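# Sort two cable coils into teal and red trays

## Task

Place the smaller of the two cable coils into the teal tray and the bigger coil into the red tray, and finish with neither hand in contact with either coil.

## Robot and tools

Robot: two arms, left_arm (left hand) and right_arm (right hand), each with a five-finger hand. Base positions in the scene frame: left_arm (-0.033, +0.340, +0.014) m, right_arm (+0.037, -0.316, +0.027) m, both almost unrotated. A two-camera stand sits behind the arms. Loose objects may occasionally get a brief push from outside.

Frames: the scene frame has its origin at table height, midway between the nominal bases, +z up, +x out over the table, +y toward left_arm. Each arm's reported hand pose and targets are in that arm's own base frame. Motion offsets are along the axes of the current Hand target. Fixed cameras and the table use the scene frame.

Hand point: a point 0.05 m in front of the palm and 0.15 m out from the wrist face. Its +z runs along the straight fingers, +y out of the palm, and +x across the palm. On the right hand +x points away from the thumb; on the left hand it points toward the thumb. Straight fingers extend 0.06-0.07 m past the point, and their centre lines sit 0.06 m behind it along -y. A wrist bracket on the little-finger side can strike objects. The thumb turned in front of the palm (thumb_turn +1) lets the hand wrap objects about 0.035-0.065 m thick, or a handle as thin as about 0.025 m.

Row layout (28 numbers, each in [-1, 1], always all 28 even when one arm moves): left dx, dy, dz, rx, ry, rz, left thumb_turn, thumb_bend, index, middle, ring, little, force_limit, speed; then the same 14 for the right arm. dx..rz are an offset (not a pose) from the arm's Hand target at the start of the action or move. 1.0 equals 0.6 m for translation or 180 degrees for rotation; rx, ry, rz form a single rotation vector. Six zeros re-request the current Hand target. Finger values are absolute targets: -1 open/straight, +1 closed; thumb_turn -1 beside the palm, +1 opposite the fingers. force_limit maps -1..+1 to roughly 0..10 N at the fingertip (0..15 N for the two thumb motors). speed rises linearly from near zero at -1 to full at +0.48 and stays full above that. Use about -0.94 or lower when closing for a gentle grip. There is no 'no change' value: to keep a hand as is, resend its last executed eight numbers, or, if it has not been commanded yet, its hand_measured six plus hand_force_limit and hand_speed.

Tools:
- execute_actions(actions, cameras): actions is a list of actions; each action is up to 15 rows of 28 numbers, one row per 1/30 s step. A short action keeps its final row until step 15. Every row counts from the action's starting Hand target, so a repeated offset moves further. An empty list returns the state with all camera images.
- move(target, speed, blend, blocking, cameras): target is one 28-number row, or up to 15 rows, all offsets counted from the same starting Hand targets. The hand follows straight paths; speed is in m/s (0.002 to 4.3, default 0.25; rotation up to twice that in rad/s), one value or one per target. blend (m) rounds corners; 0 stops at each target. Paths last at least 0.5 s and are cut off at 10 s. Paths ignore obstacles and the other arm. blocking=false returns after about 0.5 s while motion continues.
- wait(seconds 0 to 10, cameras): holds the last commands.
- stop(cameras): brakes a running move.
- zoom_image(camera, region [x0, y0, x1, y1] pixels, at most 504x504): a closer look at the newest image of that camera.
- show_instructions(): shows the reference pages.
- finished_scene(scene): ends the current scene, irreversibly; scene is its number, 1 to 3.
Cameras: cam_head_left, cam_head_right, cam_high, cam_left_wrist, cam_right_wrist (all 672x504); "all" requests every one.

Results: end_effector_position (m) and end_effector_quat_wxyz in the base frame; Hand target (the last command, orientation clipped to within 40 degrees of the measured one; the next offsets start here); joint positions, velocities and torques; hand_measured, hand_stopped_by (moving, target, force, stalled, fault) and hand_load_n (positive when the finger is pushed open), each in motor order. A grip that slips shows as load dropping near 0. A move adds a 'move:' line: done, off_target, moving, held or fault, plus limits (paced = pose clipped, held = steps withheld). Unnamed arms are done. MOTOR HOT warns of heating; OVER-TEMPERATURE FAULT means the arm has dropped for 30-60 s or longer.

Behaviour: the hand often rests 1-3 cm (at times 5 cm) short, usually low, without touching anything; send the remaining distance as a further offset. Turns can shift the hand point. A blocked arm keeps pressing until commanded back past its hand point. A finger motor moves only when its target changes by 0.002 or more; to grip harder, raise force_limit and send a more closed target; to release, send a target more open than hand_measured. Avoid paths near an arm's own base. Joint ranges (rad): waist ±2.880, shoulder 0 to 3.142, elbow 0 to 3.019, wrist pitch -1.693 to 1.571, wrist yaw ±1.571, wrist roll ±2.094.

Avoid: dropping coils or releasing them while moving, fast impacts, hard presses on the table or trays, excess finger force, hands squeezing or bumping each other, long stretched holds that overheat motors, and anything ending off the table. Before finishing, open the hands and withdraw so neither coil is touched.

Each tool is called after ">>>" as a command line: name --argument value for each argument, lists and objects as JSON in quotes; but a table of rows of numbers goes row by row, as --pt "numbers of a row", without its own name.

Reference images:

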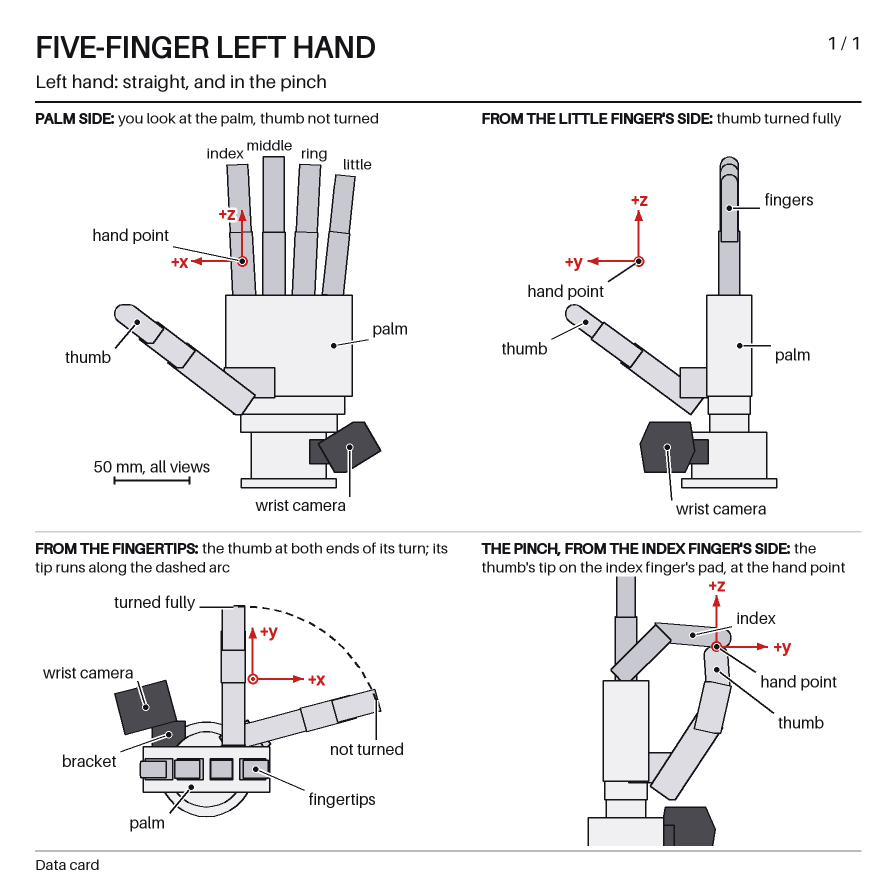

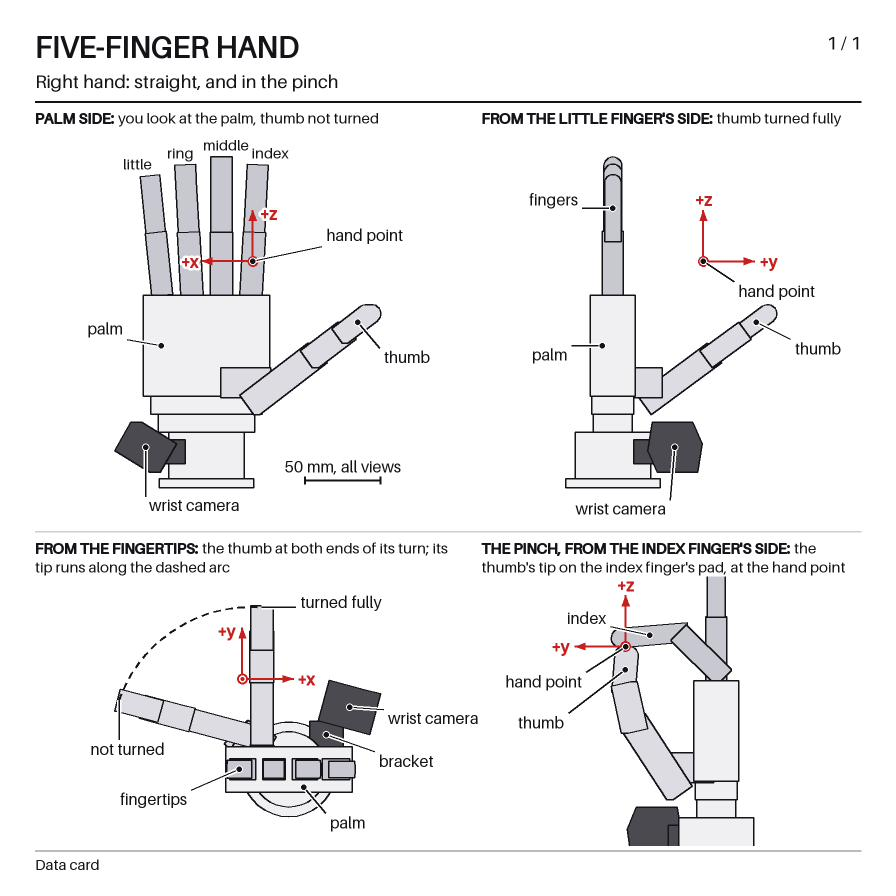

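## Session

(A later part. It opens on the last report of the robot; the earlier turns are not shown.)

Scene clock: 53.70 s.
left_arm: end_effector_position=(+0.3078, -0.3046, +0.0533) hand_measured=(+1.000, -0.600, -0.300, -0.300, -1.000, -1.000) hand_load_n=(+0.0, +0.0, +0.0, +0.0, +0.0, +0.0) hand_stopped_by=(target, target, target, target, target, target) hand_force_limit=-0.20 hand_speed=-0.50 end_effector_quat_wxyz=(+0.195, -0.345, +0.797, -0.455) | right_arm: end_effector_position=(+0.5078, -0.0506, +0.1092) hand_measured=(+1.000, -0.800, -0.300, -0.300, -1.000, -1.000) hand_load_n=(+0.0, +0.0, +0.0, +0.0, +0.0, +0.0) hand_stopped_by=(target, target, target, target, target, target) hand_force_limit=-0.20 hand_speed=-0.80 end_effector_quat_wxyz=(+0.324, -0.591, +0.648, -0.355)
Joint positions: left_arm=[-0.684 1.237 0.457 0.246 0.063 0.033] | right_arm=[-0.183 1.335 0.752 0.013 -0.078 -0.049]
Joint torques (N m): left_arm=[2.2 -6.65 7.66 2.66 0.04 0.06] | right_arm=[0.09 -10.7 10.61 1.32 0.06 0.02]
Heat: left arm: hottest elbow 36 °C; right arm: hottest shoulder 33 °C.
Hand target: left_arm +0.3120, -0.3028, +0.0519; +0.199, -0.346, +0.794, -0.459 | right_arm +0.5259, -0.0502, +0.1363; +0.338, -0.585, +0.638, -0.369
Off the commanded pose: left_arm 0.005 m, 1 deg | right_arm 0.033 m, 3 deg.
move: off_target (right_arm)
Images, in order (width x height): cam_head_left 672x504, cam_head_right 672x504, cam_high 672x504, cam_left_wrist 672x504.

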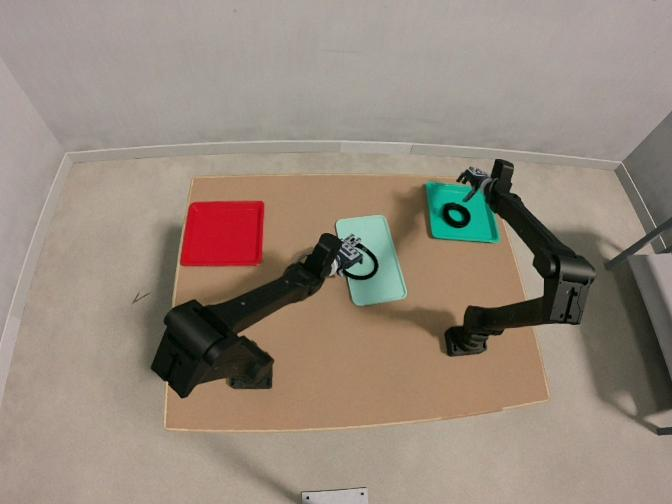

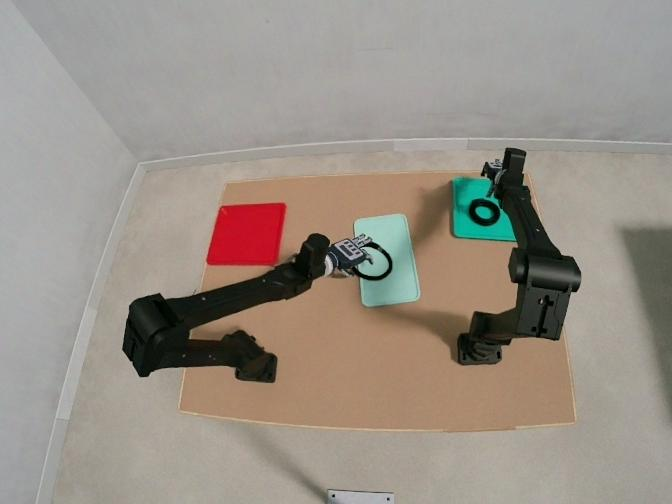

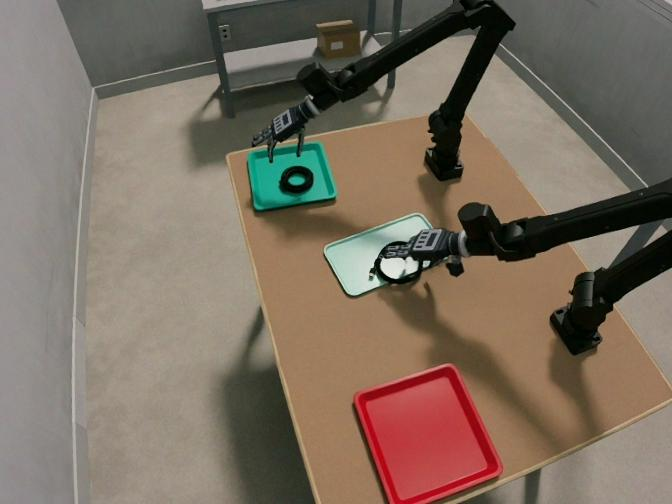

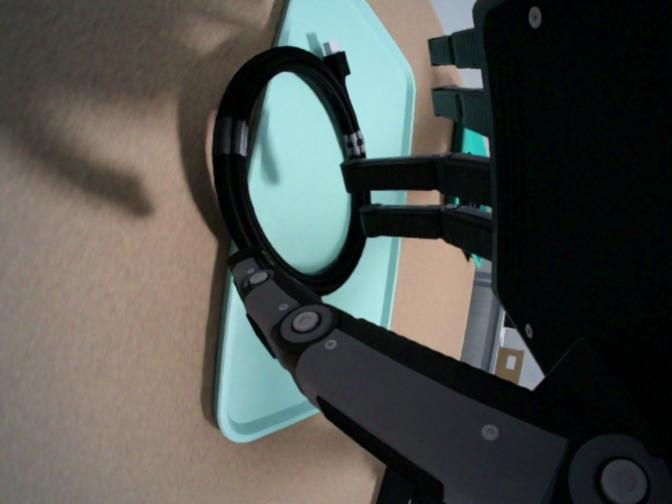

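>>> move --target '[0,0.0487,0.0357,0,0,0,1,-0.5,-0.2,-0.2,-1,-1,-0.2,-0.5,0,0,0,0,0,0,1,-0.8,-0.3,-0.3,-1,-1,-0.2,-0.8]' --cameras '["cam_head_left","cam_head_right","cam_high","cam_left_wrist"]' --speed 0.08

>>> zoom_image --camera "cam_head_left" --region '[310, 210, 410, 310]'

>>> zoom_image --camera "cam_head_right" --region '[330, 210, 430, 310]'

>>> zoom_image --camera "cam_high" --region '[360, 210, 460, 300]'

Scene clock: 55.00 s.
left_arm: end_effector_position=(+0.3116, -0.3076, +0.0161) hand_measured=(+1.000, -0.500, -0.200, -0.200, -1.000, -1.000) hand_load_n=(+0.0, +0.0, +0.0, +0.0, +0.0, +0.0) hand_stopped_by=(target, target, target, target, target, target) hand_force_limit=-0.20 hand_speed=-0.50 end_effector_quat_wxyz=(+0.195, -0.345, +0.798, -0.455) | right_arm: end_effector_position=(+0.5078, -0.0506, +0.1092) hand_measured=(+1.000, -0.800, -0.300, -0.300, -1.000, -1.000) hand_load_n=(+0.0, +0.0, +0.0, +0.0, +0.0, +0.0) hand_stopped_by=(target, target, target, target, target, target) hand_force_limit=-0.20 hand_speed=-0.80 end_effector_quat_wxyz=(+0.324, -0.591, +0.648, -0.355)
Joint positions: left_arm=[-0.684 1.377 0.43 0.41 0.063 0.033] | right_arm=[-0.183 1.335 0.752 0.013 -0.078 -0.049]
Joint torques (N m): left_arm=[2.37 -7.82 6.41 2.69 0 0] | right_arm=[0.15 -10.81 10.58 1.35 0.02 0.03]
Heat: left arm: hottest elbow 36 °C; right arm: hottest shoulder 33 °C.
Hand target: left_arm +0.3149, -0.3056, +0.0160; +0.199, -0.346, +0.794, -0.459 | right_arm +0.5259, -0.0502, +0.1363; +0.338, -0.585, +0.638, -0.369
Off the commanded pose: left_arm 0.004 m, 1 deg | right_arm 0.033 m, 3 deg.
move: off_target (right_arm)
Images, in order (width x height): cam_head_left 672x504, cam_head_right 672x504, cam_high 672x504, cam_left_wrist 672x504.

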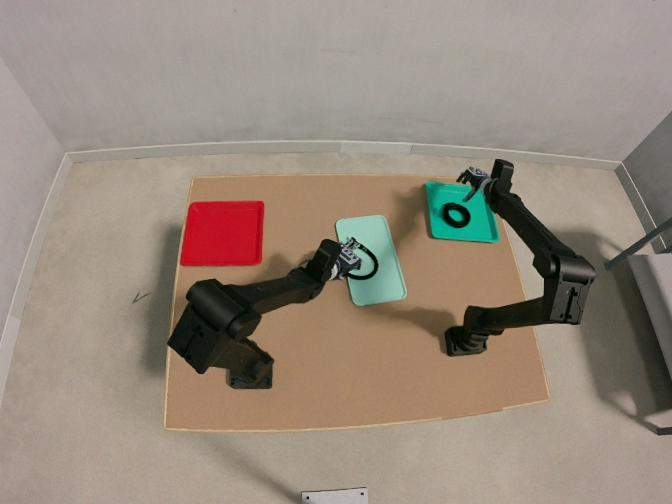

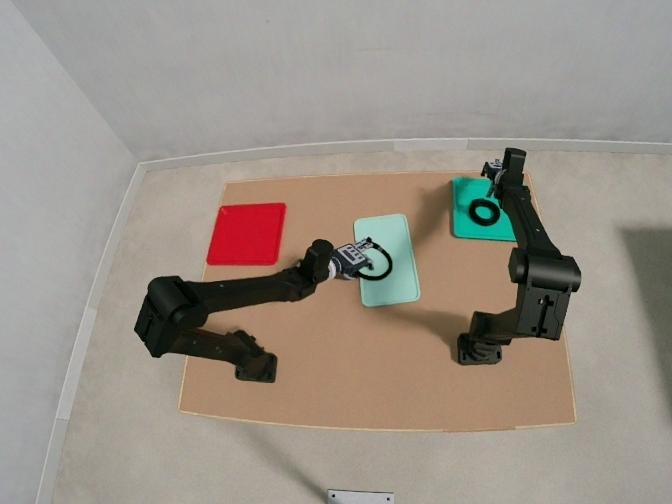

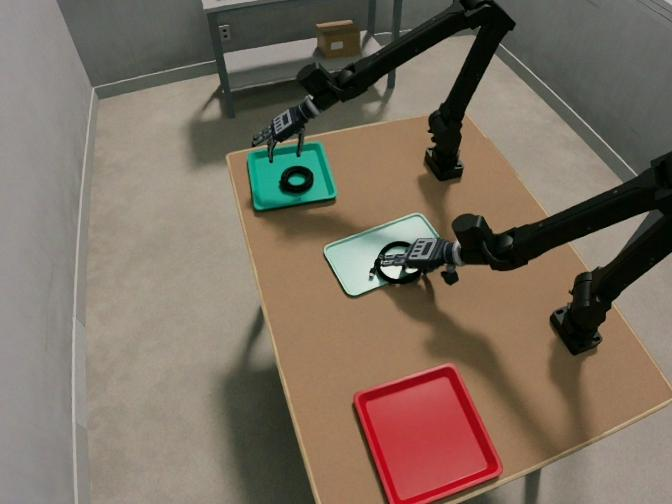

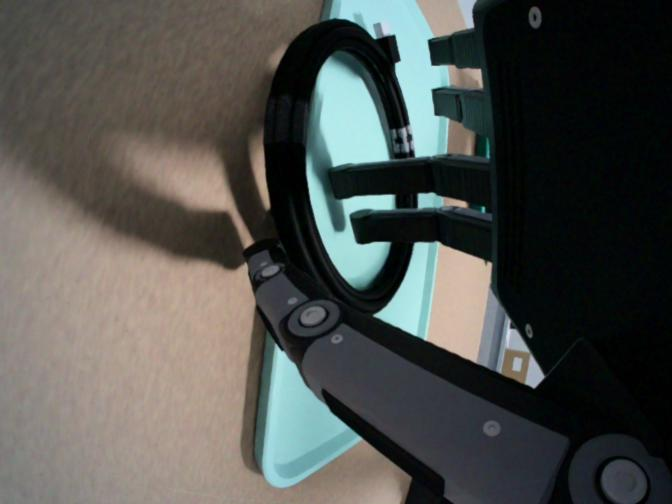

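Scaled by 5.040 from the camera's 672x504 image, which has a finer 960x720 frame.

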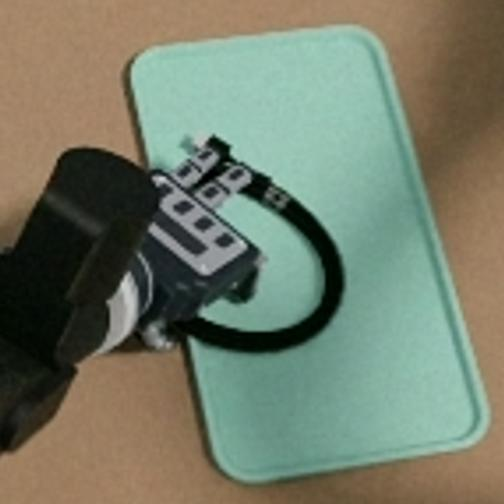

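Scaled by 5.040 from the camera's 672x504 image, which has a finer 960x720 frame.

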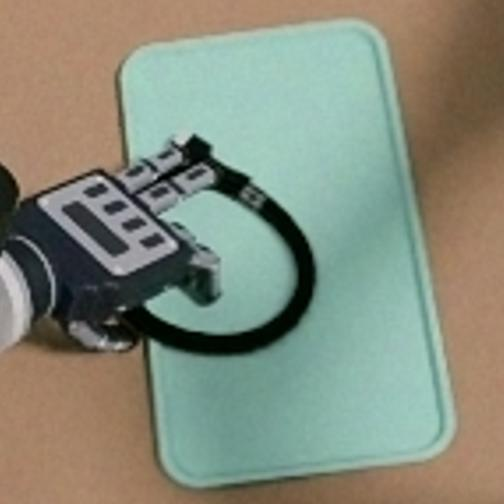

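Scaled by 5.040 from the camera's 672x504 image, which has a finer 960x720 frame.

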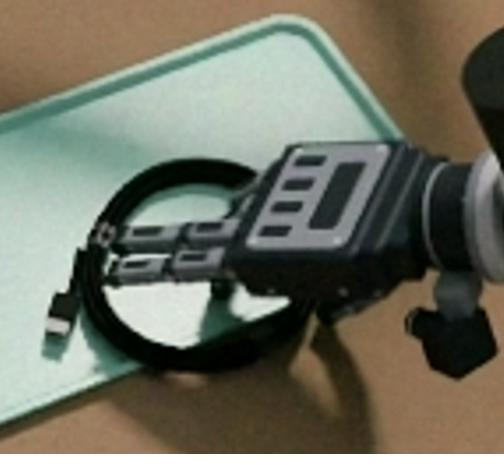

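>>> execute_actions --actions '[[[0,0,0,0,0,0,1,0.1,0.5,0.5,-1,-1,-0.3,-0.9,0,0,0,0,0,0,1,-0.8,-0.3,-0.3,-1,-1,-0.2,-0.8]]]' --cameras '["cam_high","cam_head_left","cam_head_right","cam_left_wrist"]'

>>> zoom_image --camera "cam_head_right" --region '[330, 210, 430, 310]'

Scene clock: 56.77 s.
left_arm: end_effector_position=(+0.3125, -0.3092, +0.0182) hand_measured=(+1.000, -0.322, +0.152, +0.152, -1.000, -1.000) hand_load_n=(-1.5, +6.5, +5.0, +4.0, +0.0, +0.0) hand_stopped_by=(target, force, force, force, target, target) hand_force_limit=-0.30 hand_speed=-0.90 end_effector_quat_wxyz=(+0.195, -0.344, +0.796, -0.459) | right_arm: end_effector_position=(+0.5078, -0.0506, +0.1092) hand_measured=(+1.000, -0.800, -0.300, -0.300, -1.000, -1.000) hand_load_n=(+0.0, +0.0, +0.0, +0.0, +0.0, +0.0) hand_stopped_by=(target, target, target, target, target, target) hand_force_limit=-0.20 hand_speed=-0.80 end_effector_quat_wxyz=(+0.324, -0.591, +0.648, -0.355)
Joint positions: left_arm=[-0.684 1.377 0.43 0.42 0.066 0.033] | right_arm=[-0.183 1.335 0.752 0.013 -0.078 -0.049]
Joint torques (N m): left_arm=[1.85 -8.41 6.46 2.25 -0.09 0] | right_arm=[0.32 -10.75 10.65 1.4 0.05 0.01]
Heat: left arm: hottest elbow 36 °C; right arm: hottest shoulder 33 °C.
Hand target: left_arm +0.3149, -0.3056, +0.0160; +0.199, -0.346, +0.794, -0.459 | right_arm +0.5259, -0.0502, +0.1363; +0.338, -0.585, +0.638, -0.369
Off the commanded pose: left_arm 0.005 m, 1 deg | right_arm 0.033 m, 3 deg.
Step readings (end_effector_position of left_arm | right_arm):
0: (+0.3116, -0.3076, +0.0161) | (+0.5078, -0.0506, +0.1092)
1: (+0.3116, -0.3076, +0.0161) | (+0.5078, -0.0506, +0.1092)
2: (+0.3116, -0.3076, +0.0161) | (+0.5078, -0.0506, +0.1092)
4: (+0.3116, -0.3076, +0.0161) | (+0.5078, -0.0506, +0.1092)
8: (+0.3116, -0.3076, +0.0161) | (+0.5078, -0.0506, +0.1092)
15: (+0.3116, -0.3076, +0.0161) | (+0.5078, -0.0506, +0.1092)
Images, in order (width x height): cam_head_left 672x504, cam_head_right 672x504, cam_high 672x504, cam_left_wrist 672x504.

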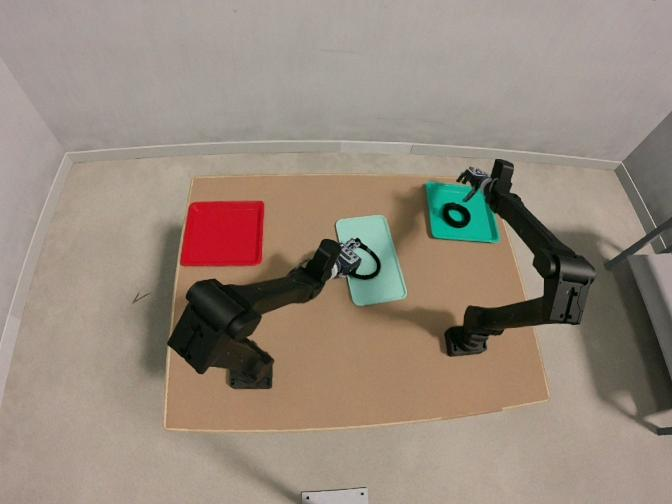

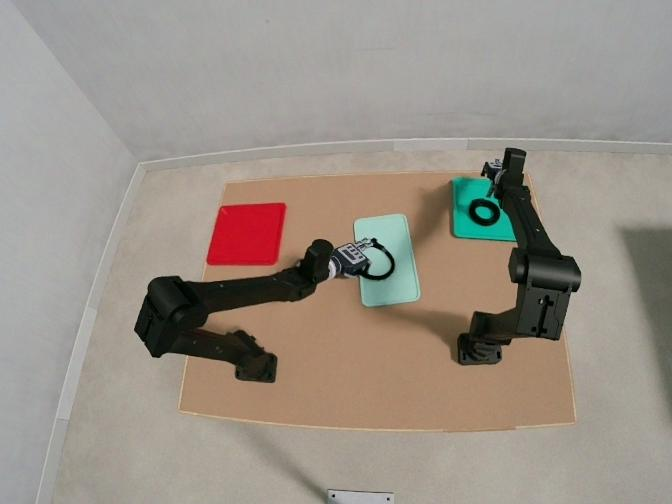

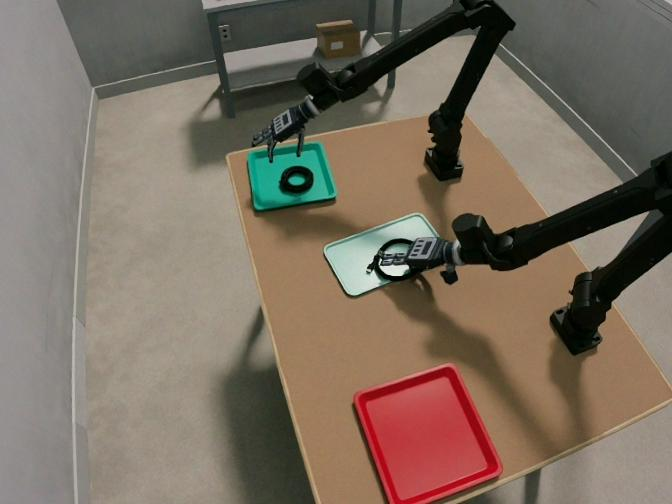

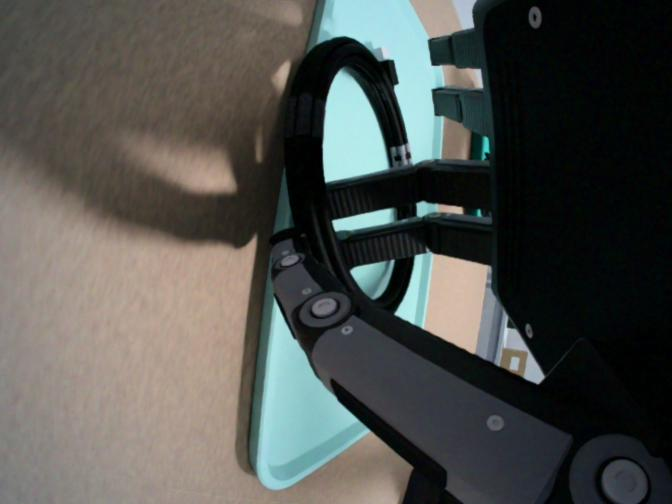

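Scaled by 5.040 from the camera's 672x504 image, which has a finer 960x720 frame.

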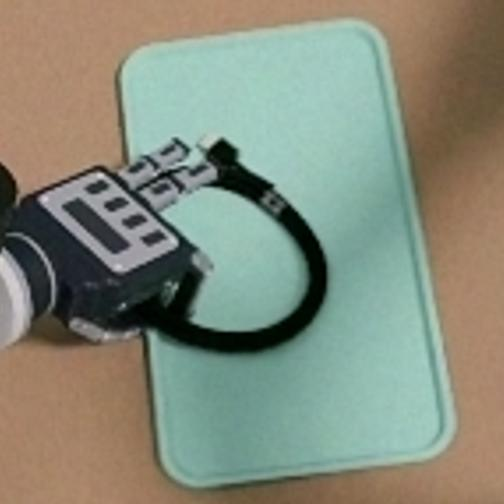

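>>> move --target '[0,-0.0577,-0.0333,0,0,0,1,0.15,0.55,0.55,-1,-1,-0.1,-0.9,0,0,0,0,0,0,1,-0.8,-0.3,-0.3,-1,-1,-0.2,-0.8]' --cameras '["cam_head_left","cam_head_right","cam_high","cam_left_wrist"]' --speed 0.05

>>> zoom_image --camera "cam_high" --region '[340, 200, 460, 300]'

>>> zoom_image --camera "cam_head_right" --region '[330, 210, 430, 310]'

Scene clock: 58.27 s.
left_arm: end_effector_position=(+0.2984, -0.2977, +0.0338) hand_measured=(+1.000, -0.322, +0.152, +0.158, -1.000, -1.000) hand_load_n=(-1.0, +6.5, +5.0, +5.5, +0.0, +0.0) hand_stopped_by=(target, force, force, force, target, target) hand_force_limit=-0.10 hand_speed=-0.90 end_effector_quat_wxyz=(+0.187, -0.349, +0.805, -0.442) | right_arm: end_effector_position=(+0.5078, -0.0506, +0.1092) hand_measured=(+1.000, -0.800, -0.300, -0.300, -1.000, -1.000) hand_load_n=(+0.0, +0.0, +0.0, +0.0, +0.0, +0.0) hand_stopped_by=(target, target, target, target, target, target) hand_force_limit=-0.20 hand_speed=-0.80 end_effector_quat_wxyz=(+0.324, -0.591, +0.648, -0.355)
Joint positions: left_arm=[-0.684 1.263 0.43 0.262 0.066 0.033] | right_arm=[-0.183 1.335 0.752 0.013 -0.078 -0.049]
Joint torques (N m): left_arm=[1.85 -9.82 10.91 1.35 -0.1 -0.03] | right_arm=[0.03 -10.7 10.59 1.37 0.04 0.02]
Heat: left arm: hottest elbow 35 °C; right arm: hottest shoulder 33 °C.
Hand target: left_arm +0.3149, -0.3056, +0.0560; +0.199, -0.346, +0.794, -0.459 | right_arm +0.5259, -0.0502, +0.1363; +0.338, -0.585, +0.638, -0.369
Off the commanded pose: left_arm 0.029 m, 3 deg | right_arm 0.033 m, 3 deg.
move: off_target (left_arm, right_arm)
Images, in order (width x height): cam_head_left 672x504, cam_head_right 672x504, cam_high 672x504, cam_left_wrist 672x504.

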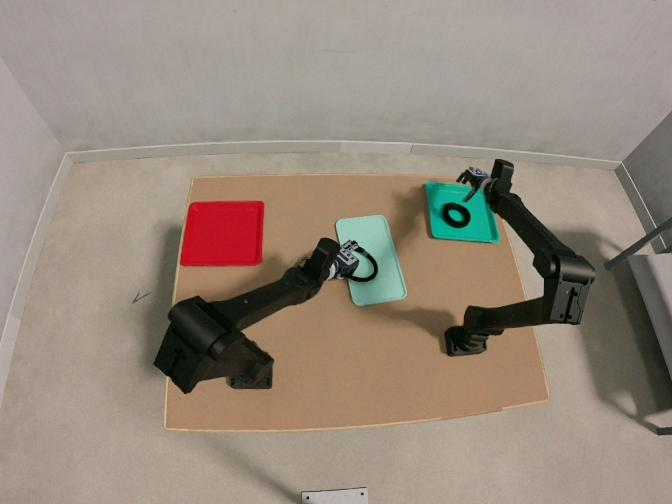

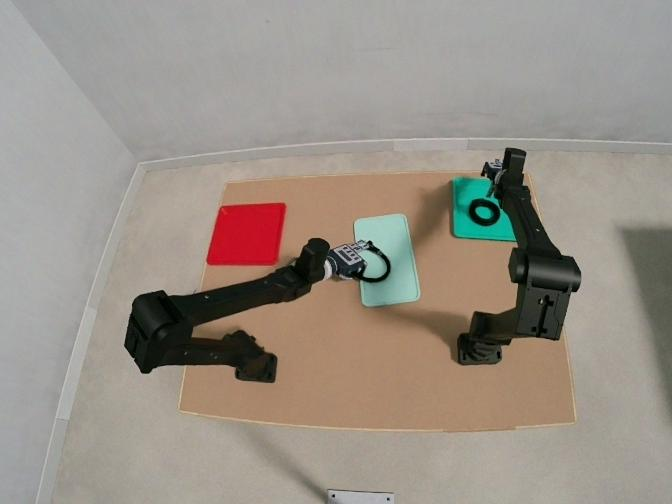

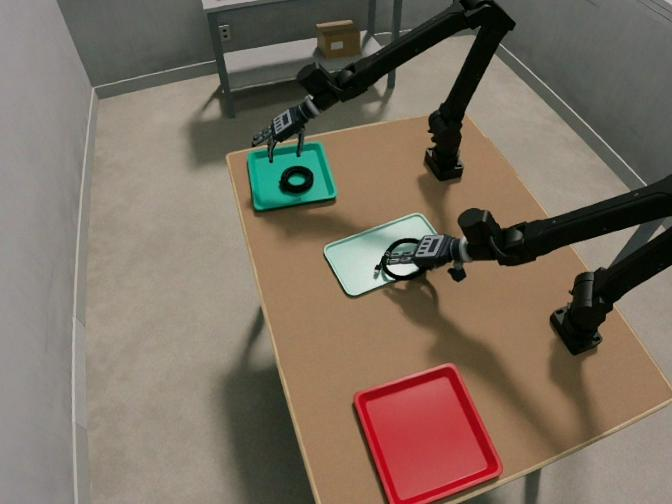

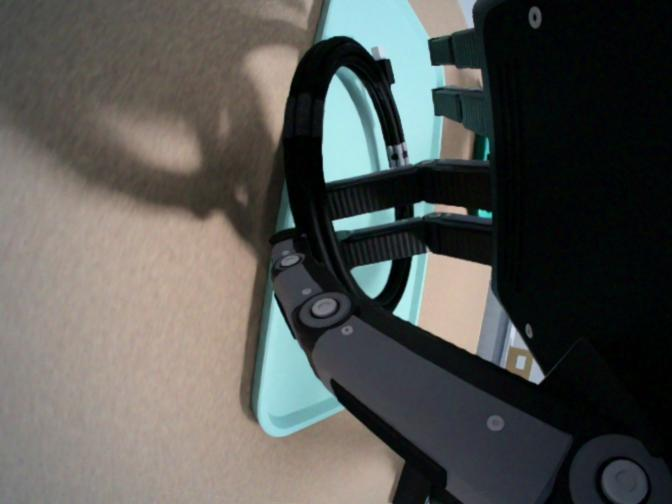

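Scaled by 4.200 from the camera's 672x504 image, which has a finer 960x720 frame.

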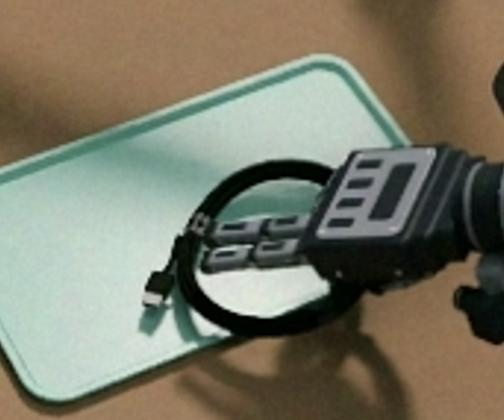

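Scaled by 5.040 from the camera's 672x504 image, which has a finer 960x720 frame.

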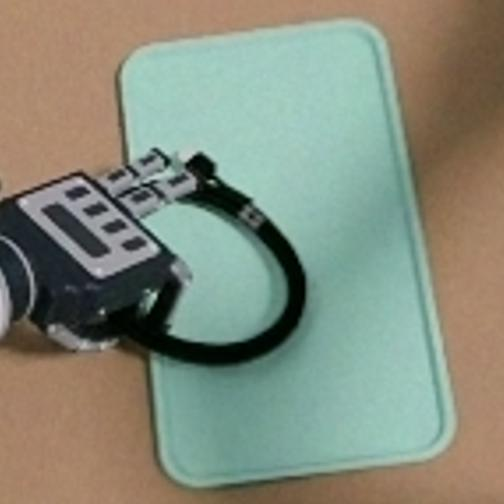

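>>> move --pt "0 -0.1501 -0.0867 0 0 0 1 0.15 0.55 0.55 -1 -1 -0.1 -0.9 0 0 0 0 0 0 1 -0.8 -0.3 -0.3 -1 -1 -0.2 -0.8" --pt "-0.3477 -0.1427 -0.2332 0 -0.1323 -0.0764 1 0.15 0.55 0.55 -1 -1 -0.1 -0.9 0 0 0 0 0 0 1 -0.8 -0.3 -0.3 -1 -1 -0.2 -0.8" --pt "-0.6472 -0.008 -0.3993 0 -0.2646 -0.1528 1 0.15 0.55 0.55 -1 -1 -0.1 -0.9 0 0 0 0 0 0 1 -0.8 -0.3 -0.3 -1 -1 -0.2 -0.8" --cameras '["cam_head_left","cam_head_right","cam_high","cam_left_wrist"]' --speed '[0.1,0.2,0.2]' --blend 0.04

>>> zoom_image --camera "cam_high" --region '[340, 300, 520, 500]'

Scene clock: 62.60 s.
left_arm: end_effector_position=(+0.3987, +0.1055, +0.1391) hand_measured=(+1.000, -0.322, +0.152, +0.158, -1.000, -1.000) hand_load_n=(-1.0, +6.0, +5.5, +5.5, +0.0, +0.0) hand_stopped_by=(target, force, force, force, target, target) hand_force_limit=-0.10 hand_speed=-0.90 end_effector_quat_wxyz=(-0.351, +0.695, -0.553, +0.296) | right_arm: end_effector_position=(+0.5078, -0.0506, +0.1092) hand_measured=(+1.000, -0.800, -0.300, -0.300, -1.000, -1.000) hand_load_n=(+0.0, +0.0, +0.0, +0.0, +0.0, +0.0) hand_stopped_by=(target, target, target, target, target, target) hand_force_limit=-0.20 hand_speed=-0.80 end_effector_quat_wxyz=(+0.324, -0.591, +0.648, -0.355)
Joint positions: left_arm=[0.396 1.015 0.626 -0.237 0.16 0.088] | right_arm=[-0.183 1.335 0.752 0.013 -0.078 -0.049]
Joint torques (N m): left_arm=[0.79 -6.24 16.28 2.81 0.07 0.04] | right_arm=[0.03 -10.7 10.59 1.33 0.06 0.02]
Heat: left arm: hottest elbow 36 °C; right arm: hottest shoulder 33 °C.
Hand target: left_arm +0.4296, +0.1185, +0.1796; -0.388, +0.673, -0.545, +0.315 | right_arm +0.5259, -0.0502, +0.1363; +0.338, -0.585, +0.638, -0.369
Off the commanded pose: left_arm 0.053 m, 5 deg | right_arm 0.033 m, 3 deg.
move: off_target (left_arm, right_arm)
Images, in order (width x height): cam_head_left 672x504, cam_head_right 672x504, cam_high 672x504, cam_left_wrist 672x504.

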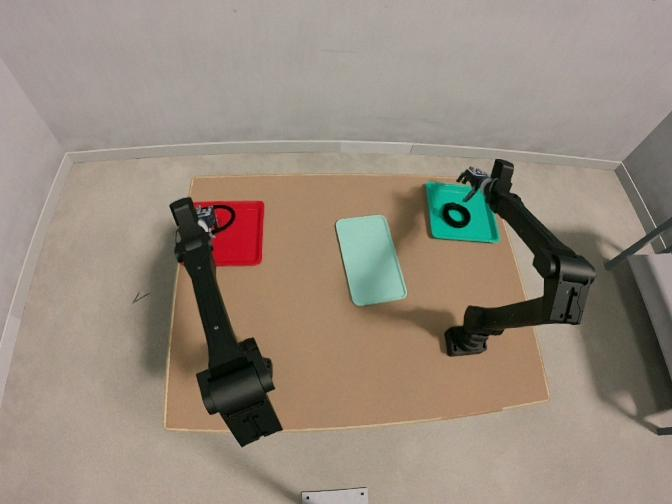

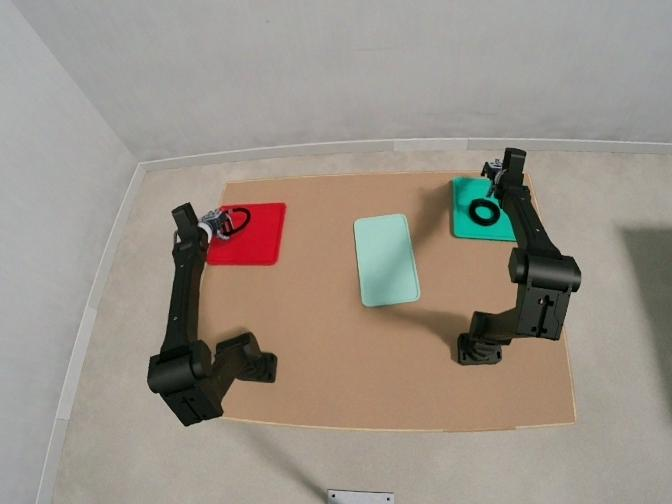

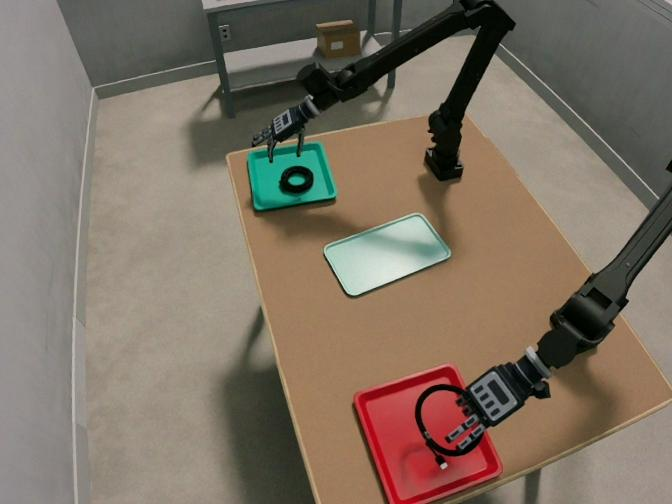

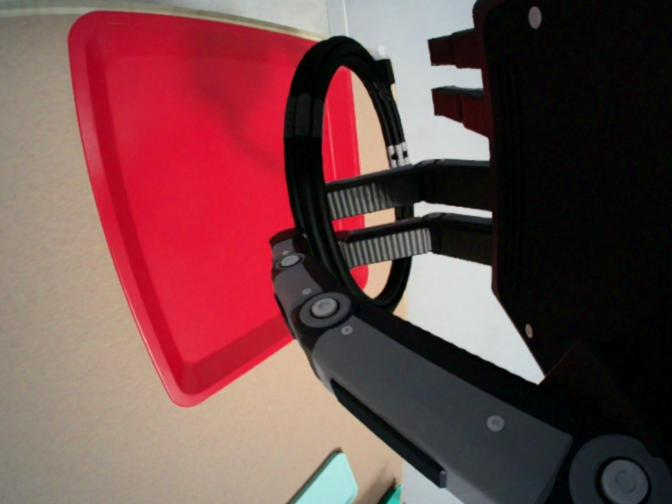

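Scaled by 2.520 from the camera's 672x504 image, which has a finer 960x720 frame.

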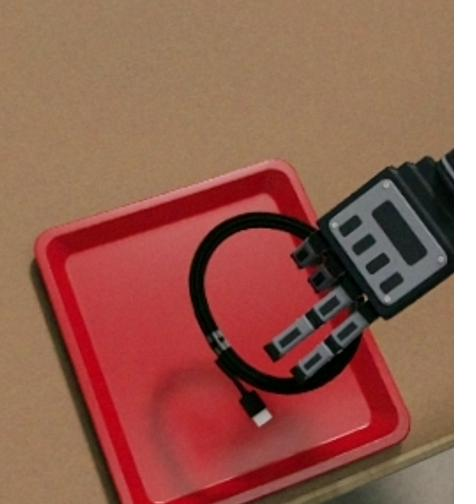

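>>> move --target '[-0.0053,0.1842,0.0632,0,0,0,1,0.15,0.55,0.55,-1,-1,-0.1,-0.9,0,0,0,0,0,0,1,-0.8,-0.3,-0.3,-1,-1,-0.2,-0.8]' --cameras '["cam_head_left","cam_head_right","cam_high","cam_left_wrist"]' --speed 0.1

>>> zoom_image --camera "cam_high" --region '[340, 300, 520, 500]'

>>> zoom_image --camera "cam_head_left" --region '[160, 180, 280, 280]'

Scene clock: 64.67 s.
left_arm: end_effector_position=(+0.4033, +0.1106, +0.0606) hand_measured=(+1.000, -0.322, +0.152, +0.158, -1.000, -1.000) hand_load_n=(-1.0, +6.5, +5.5, +5.5, +0.0, +0.0) hand_stopped_by=(target, force, force, force, target, target) hand_force_limit=-0.10 hand_speed=-0.90 end_effector_quat_wxyz=(-0.375, +0.681, -0.546, +0.312) | right_arm: end_effector_position=(+0.5078, -0.0506, +0.1092) hand_measured=(+1.000, -0.800, -0.300, -0.300, -1.000, -1.000) hand_load_n=(+0.0, +0.0, -0.5, +0.0, -0.5, +0.0) hand_stopped_by=(target, target, target, target, target, target) hand_force_limit=-0.20 hand_speed=-0.80 end_effector_quat_wxyz=(+0.324, -0.591, +0.648, -0.355)
Joint positions: left_arm=[0.411 1.183 0.455 0.167 0.179 0.094] | right_arm=[-0.183 1.335 0.752 0.013 -0.078 -0.049]
Joint torques (N m): left_arm=[2.08 -6.89 8.28 2.82 0.14 0.1] | right_arm=[-0.03 -10.87 10.59 1.28 0.04 0.02]
Heat: left arm: hottest elbow 36 °C; right arm: hottest shoulder 33 °C.
Hand target: left_arm +0.4069, +0.1169, +0.0649; -0.388, +0.673, -0.545, +0.315 | right_arm +0.5259, -0.0502, +0.1363; +0.338, -0.585, +0.638, -0.369
Off the commanded pose: left_arm 0.008 m, 2 deg | right_arm 0.033 m, 3 deg.
move: off_target (right_arm)
Images, in order (width x height): cam_head_left 672x504, cam_head_right 672x504, cam_high 672x504, cam_left_wrist 672x504.

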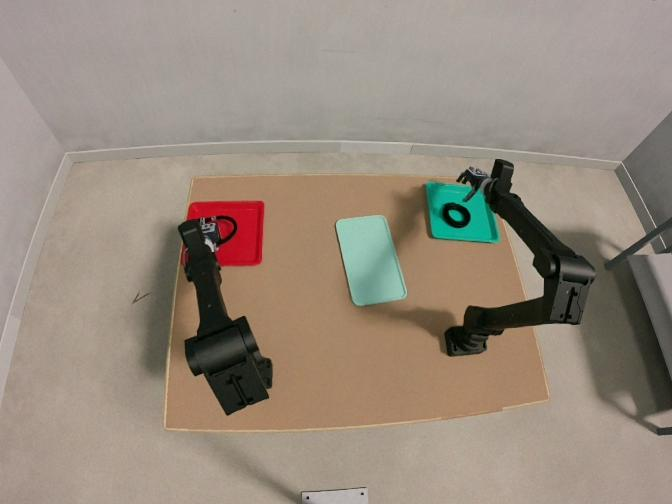

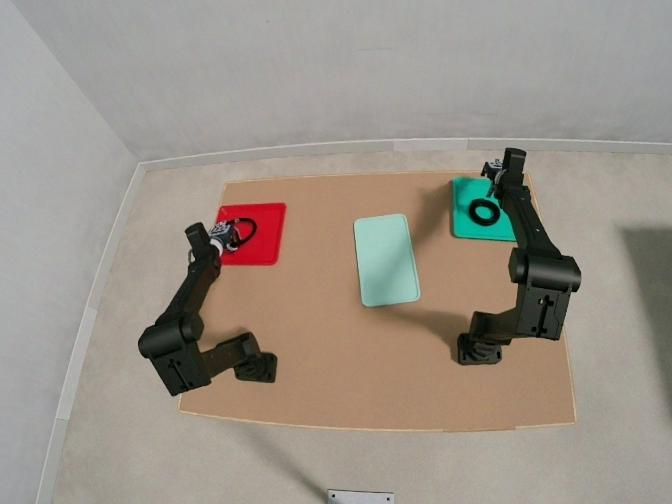

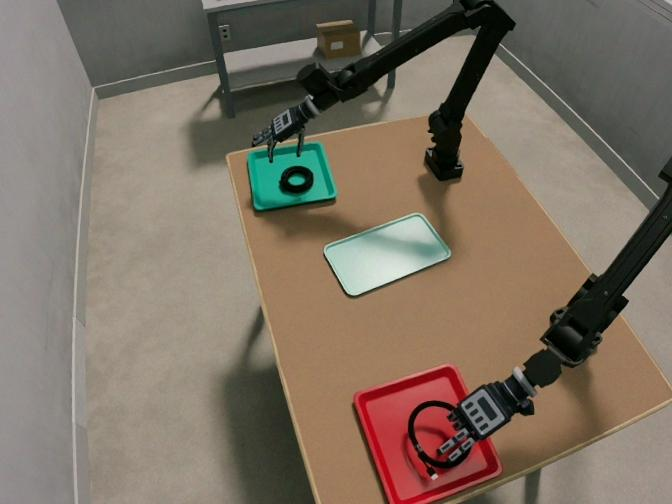

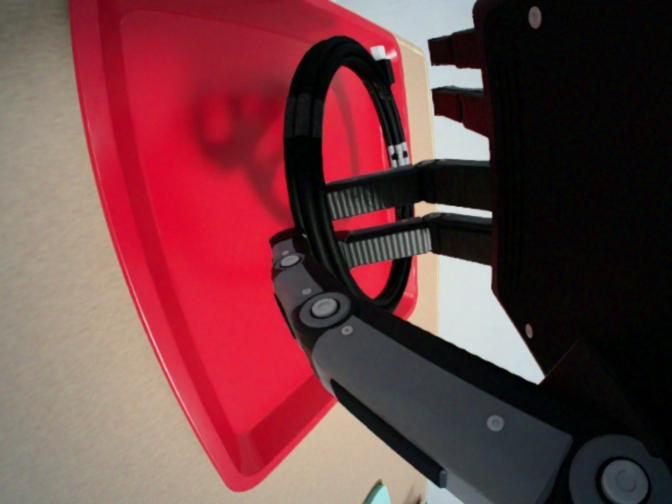

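Scaled by 2.520 from the camera's 672x504 image, which has a finer 960x720 frame.

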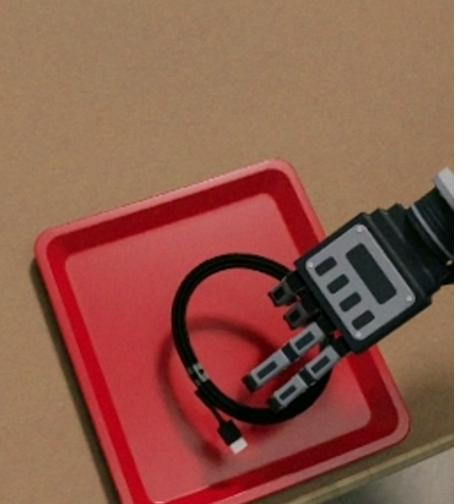

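Scaled by 4.200 from the camera's 672x504 image, which has a finer 960x720 frame.

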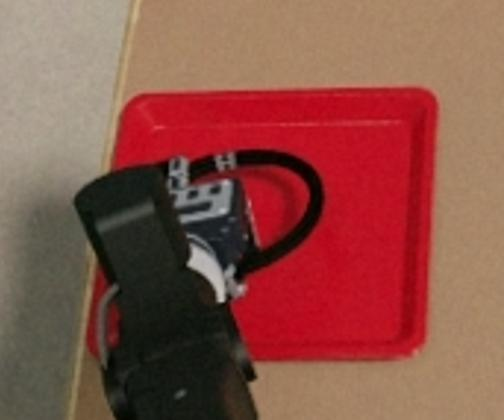

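>>> move --target '[0.0327,0.054,0.0232,0,0,0,1,0.15,0.55,0.55,-1,-1,-0.1,-0.9,0,0,0,0,0,0,1,-0.8,-0.3,-0.3,-1,-1,-0.2,-0.8]' --cameras '["cam_head_left","cam_head_right","cam_high","cam_left_wrist"]' --speed 0.08

>>> zoom_image --camera "cam_high" --region '[340, 350, 520, 504]'

>>> zoom_image --camera "cam_head_left" --region '[160, 180, 280, 280]'

Scene clock: 65.97 s.
left_arm: end_effector_position=(+0.4019, +0.0986, +0.0265) hand_measured=(+1.000, -0.322, +0.152, +0.158, -1.000, -1.000) hand_load_n=(-1.0, +6.5, +5.0, +5.5, +0.0, +0.0) hand_stopped_by=(target, force, force, force, target, target) hand_force_limit=-0.10 hand_speed=-0.90 end_effector_quat_wxyz=(-0.382, +0.676, -0.551, +0.306) | right_arm: end_effector_position=(+0.5078, -0.0506, +0.1092) hand_measured=(+1.000, -0.800, -0.300, -0.300, -1.000, -1.000) hand_load_n=(+0.0, +0.0, +0.0, +0.0, +0.0, +0.0) hand_stopped_by=(target, target, target, target, target, target) hand_force_limit=-0.20 hand_speed=-0.80 end_effector_quat_wxyz=(+0.324, -0.591, +0.648, -0.355)
Joint positions: left_arm=[0.363 1.274 0.394 0.328 0.129 0.087] | right_arm=[-0.183 1.335 0.752 0.013 -0.078 -0.049]
Joint torques (N m): left_arm=[0.26 -7.12 7.19 2.96 -0.09 -0.19] | right_arm=[0.09 -10.64 10.66 1.32 0.04 0.03]
Heat: left arm: hottest elbow 36 °C; right arm: hottest shoulder 33 °C.
Hand target: left_arm +0.4070, +0.0968, +0.0300; -0.388, +0.673, -0.545, +0.315 | right_arm +0.5259, -0.0502, +0.1363; +0.338, -0.585, +0.638, -0.369
Off the commanded pose: left_arm 0.006 m, 1 deg | right_arm 0.033 m, 3 deg.
move: off_target (right_arm)
Images, in order (width x height): cam_head_left 672x504, cam_head_right 672x504, cam_high 672x504, cam_left_wrist 672x504.

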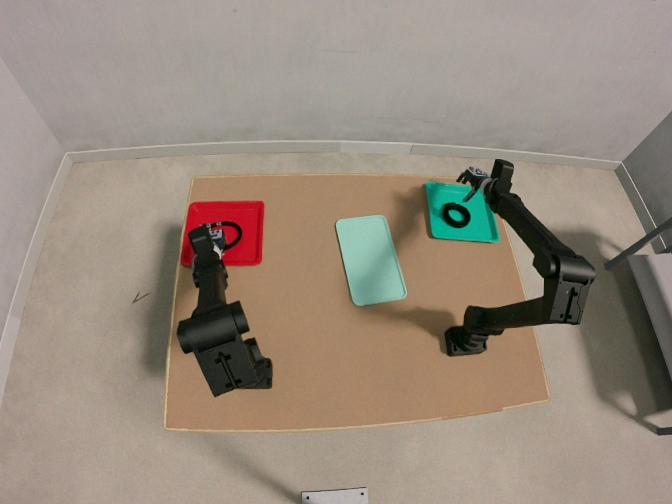

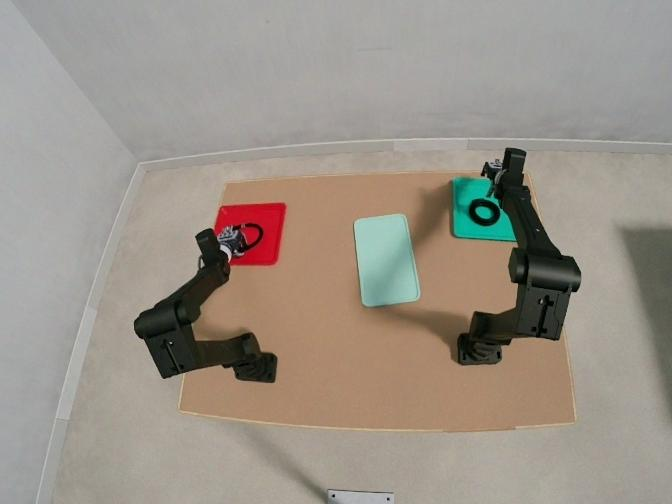

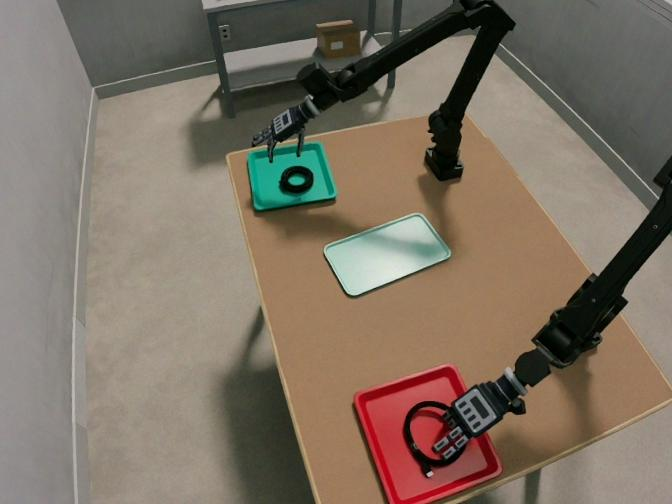

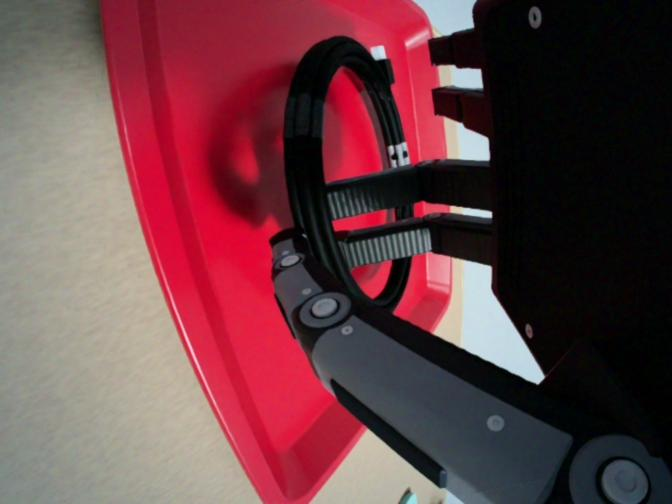

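Scaled by 2.800 from the camera's 672x504 image, which has a finer 960x720 frame.

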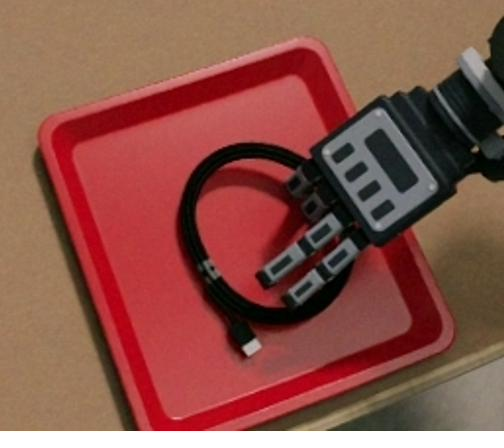

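Scaled by 4.200 from the camera's 672x504 image, which has a finer 960x720 frame.

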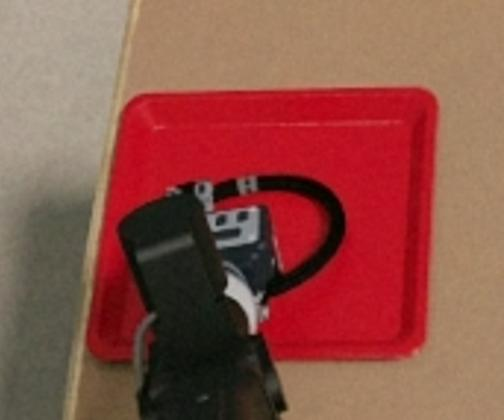

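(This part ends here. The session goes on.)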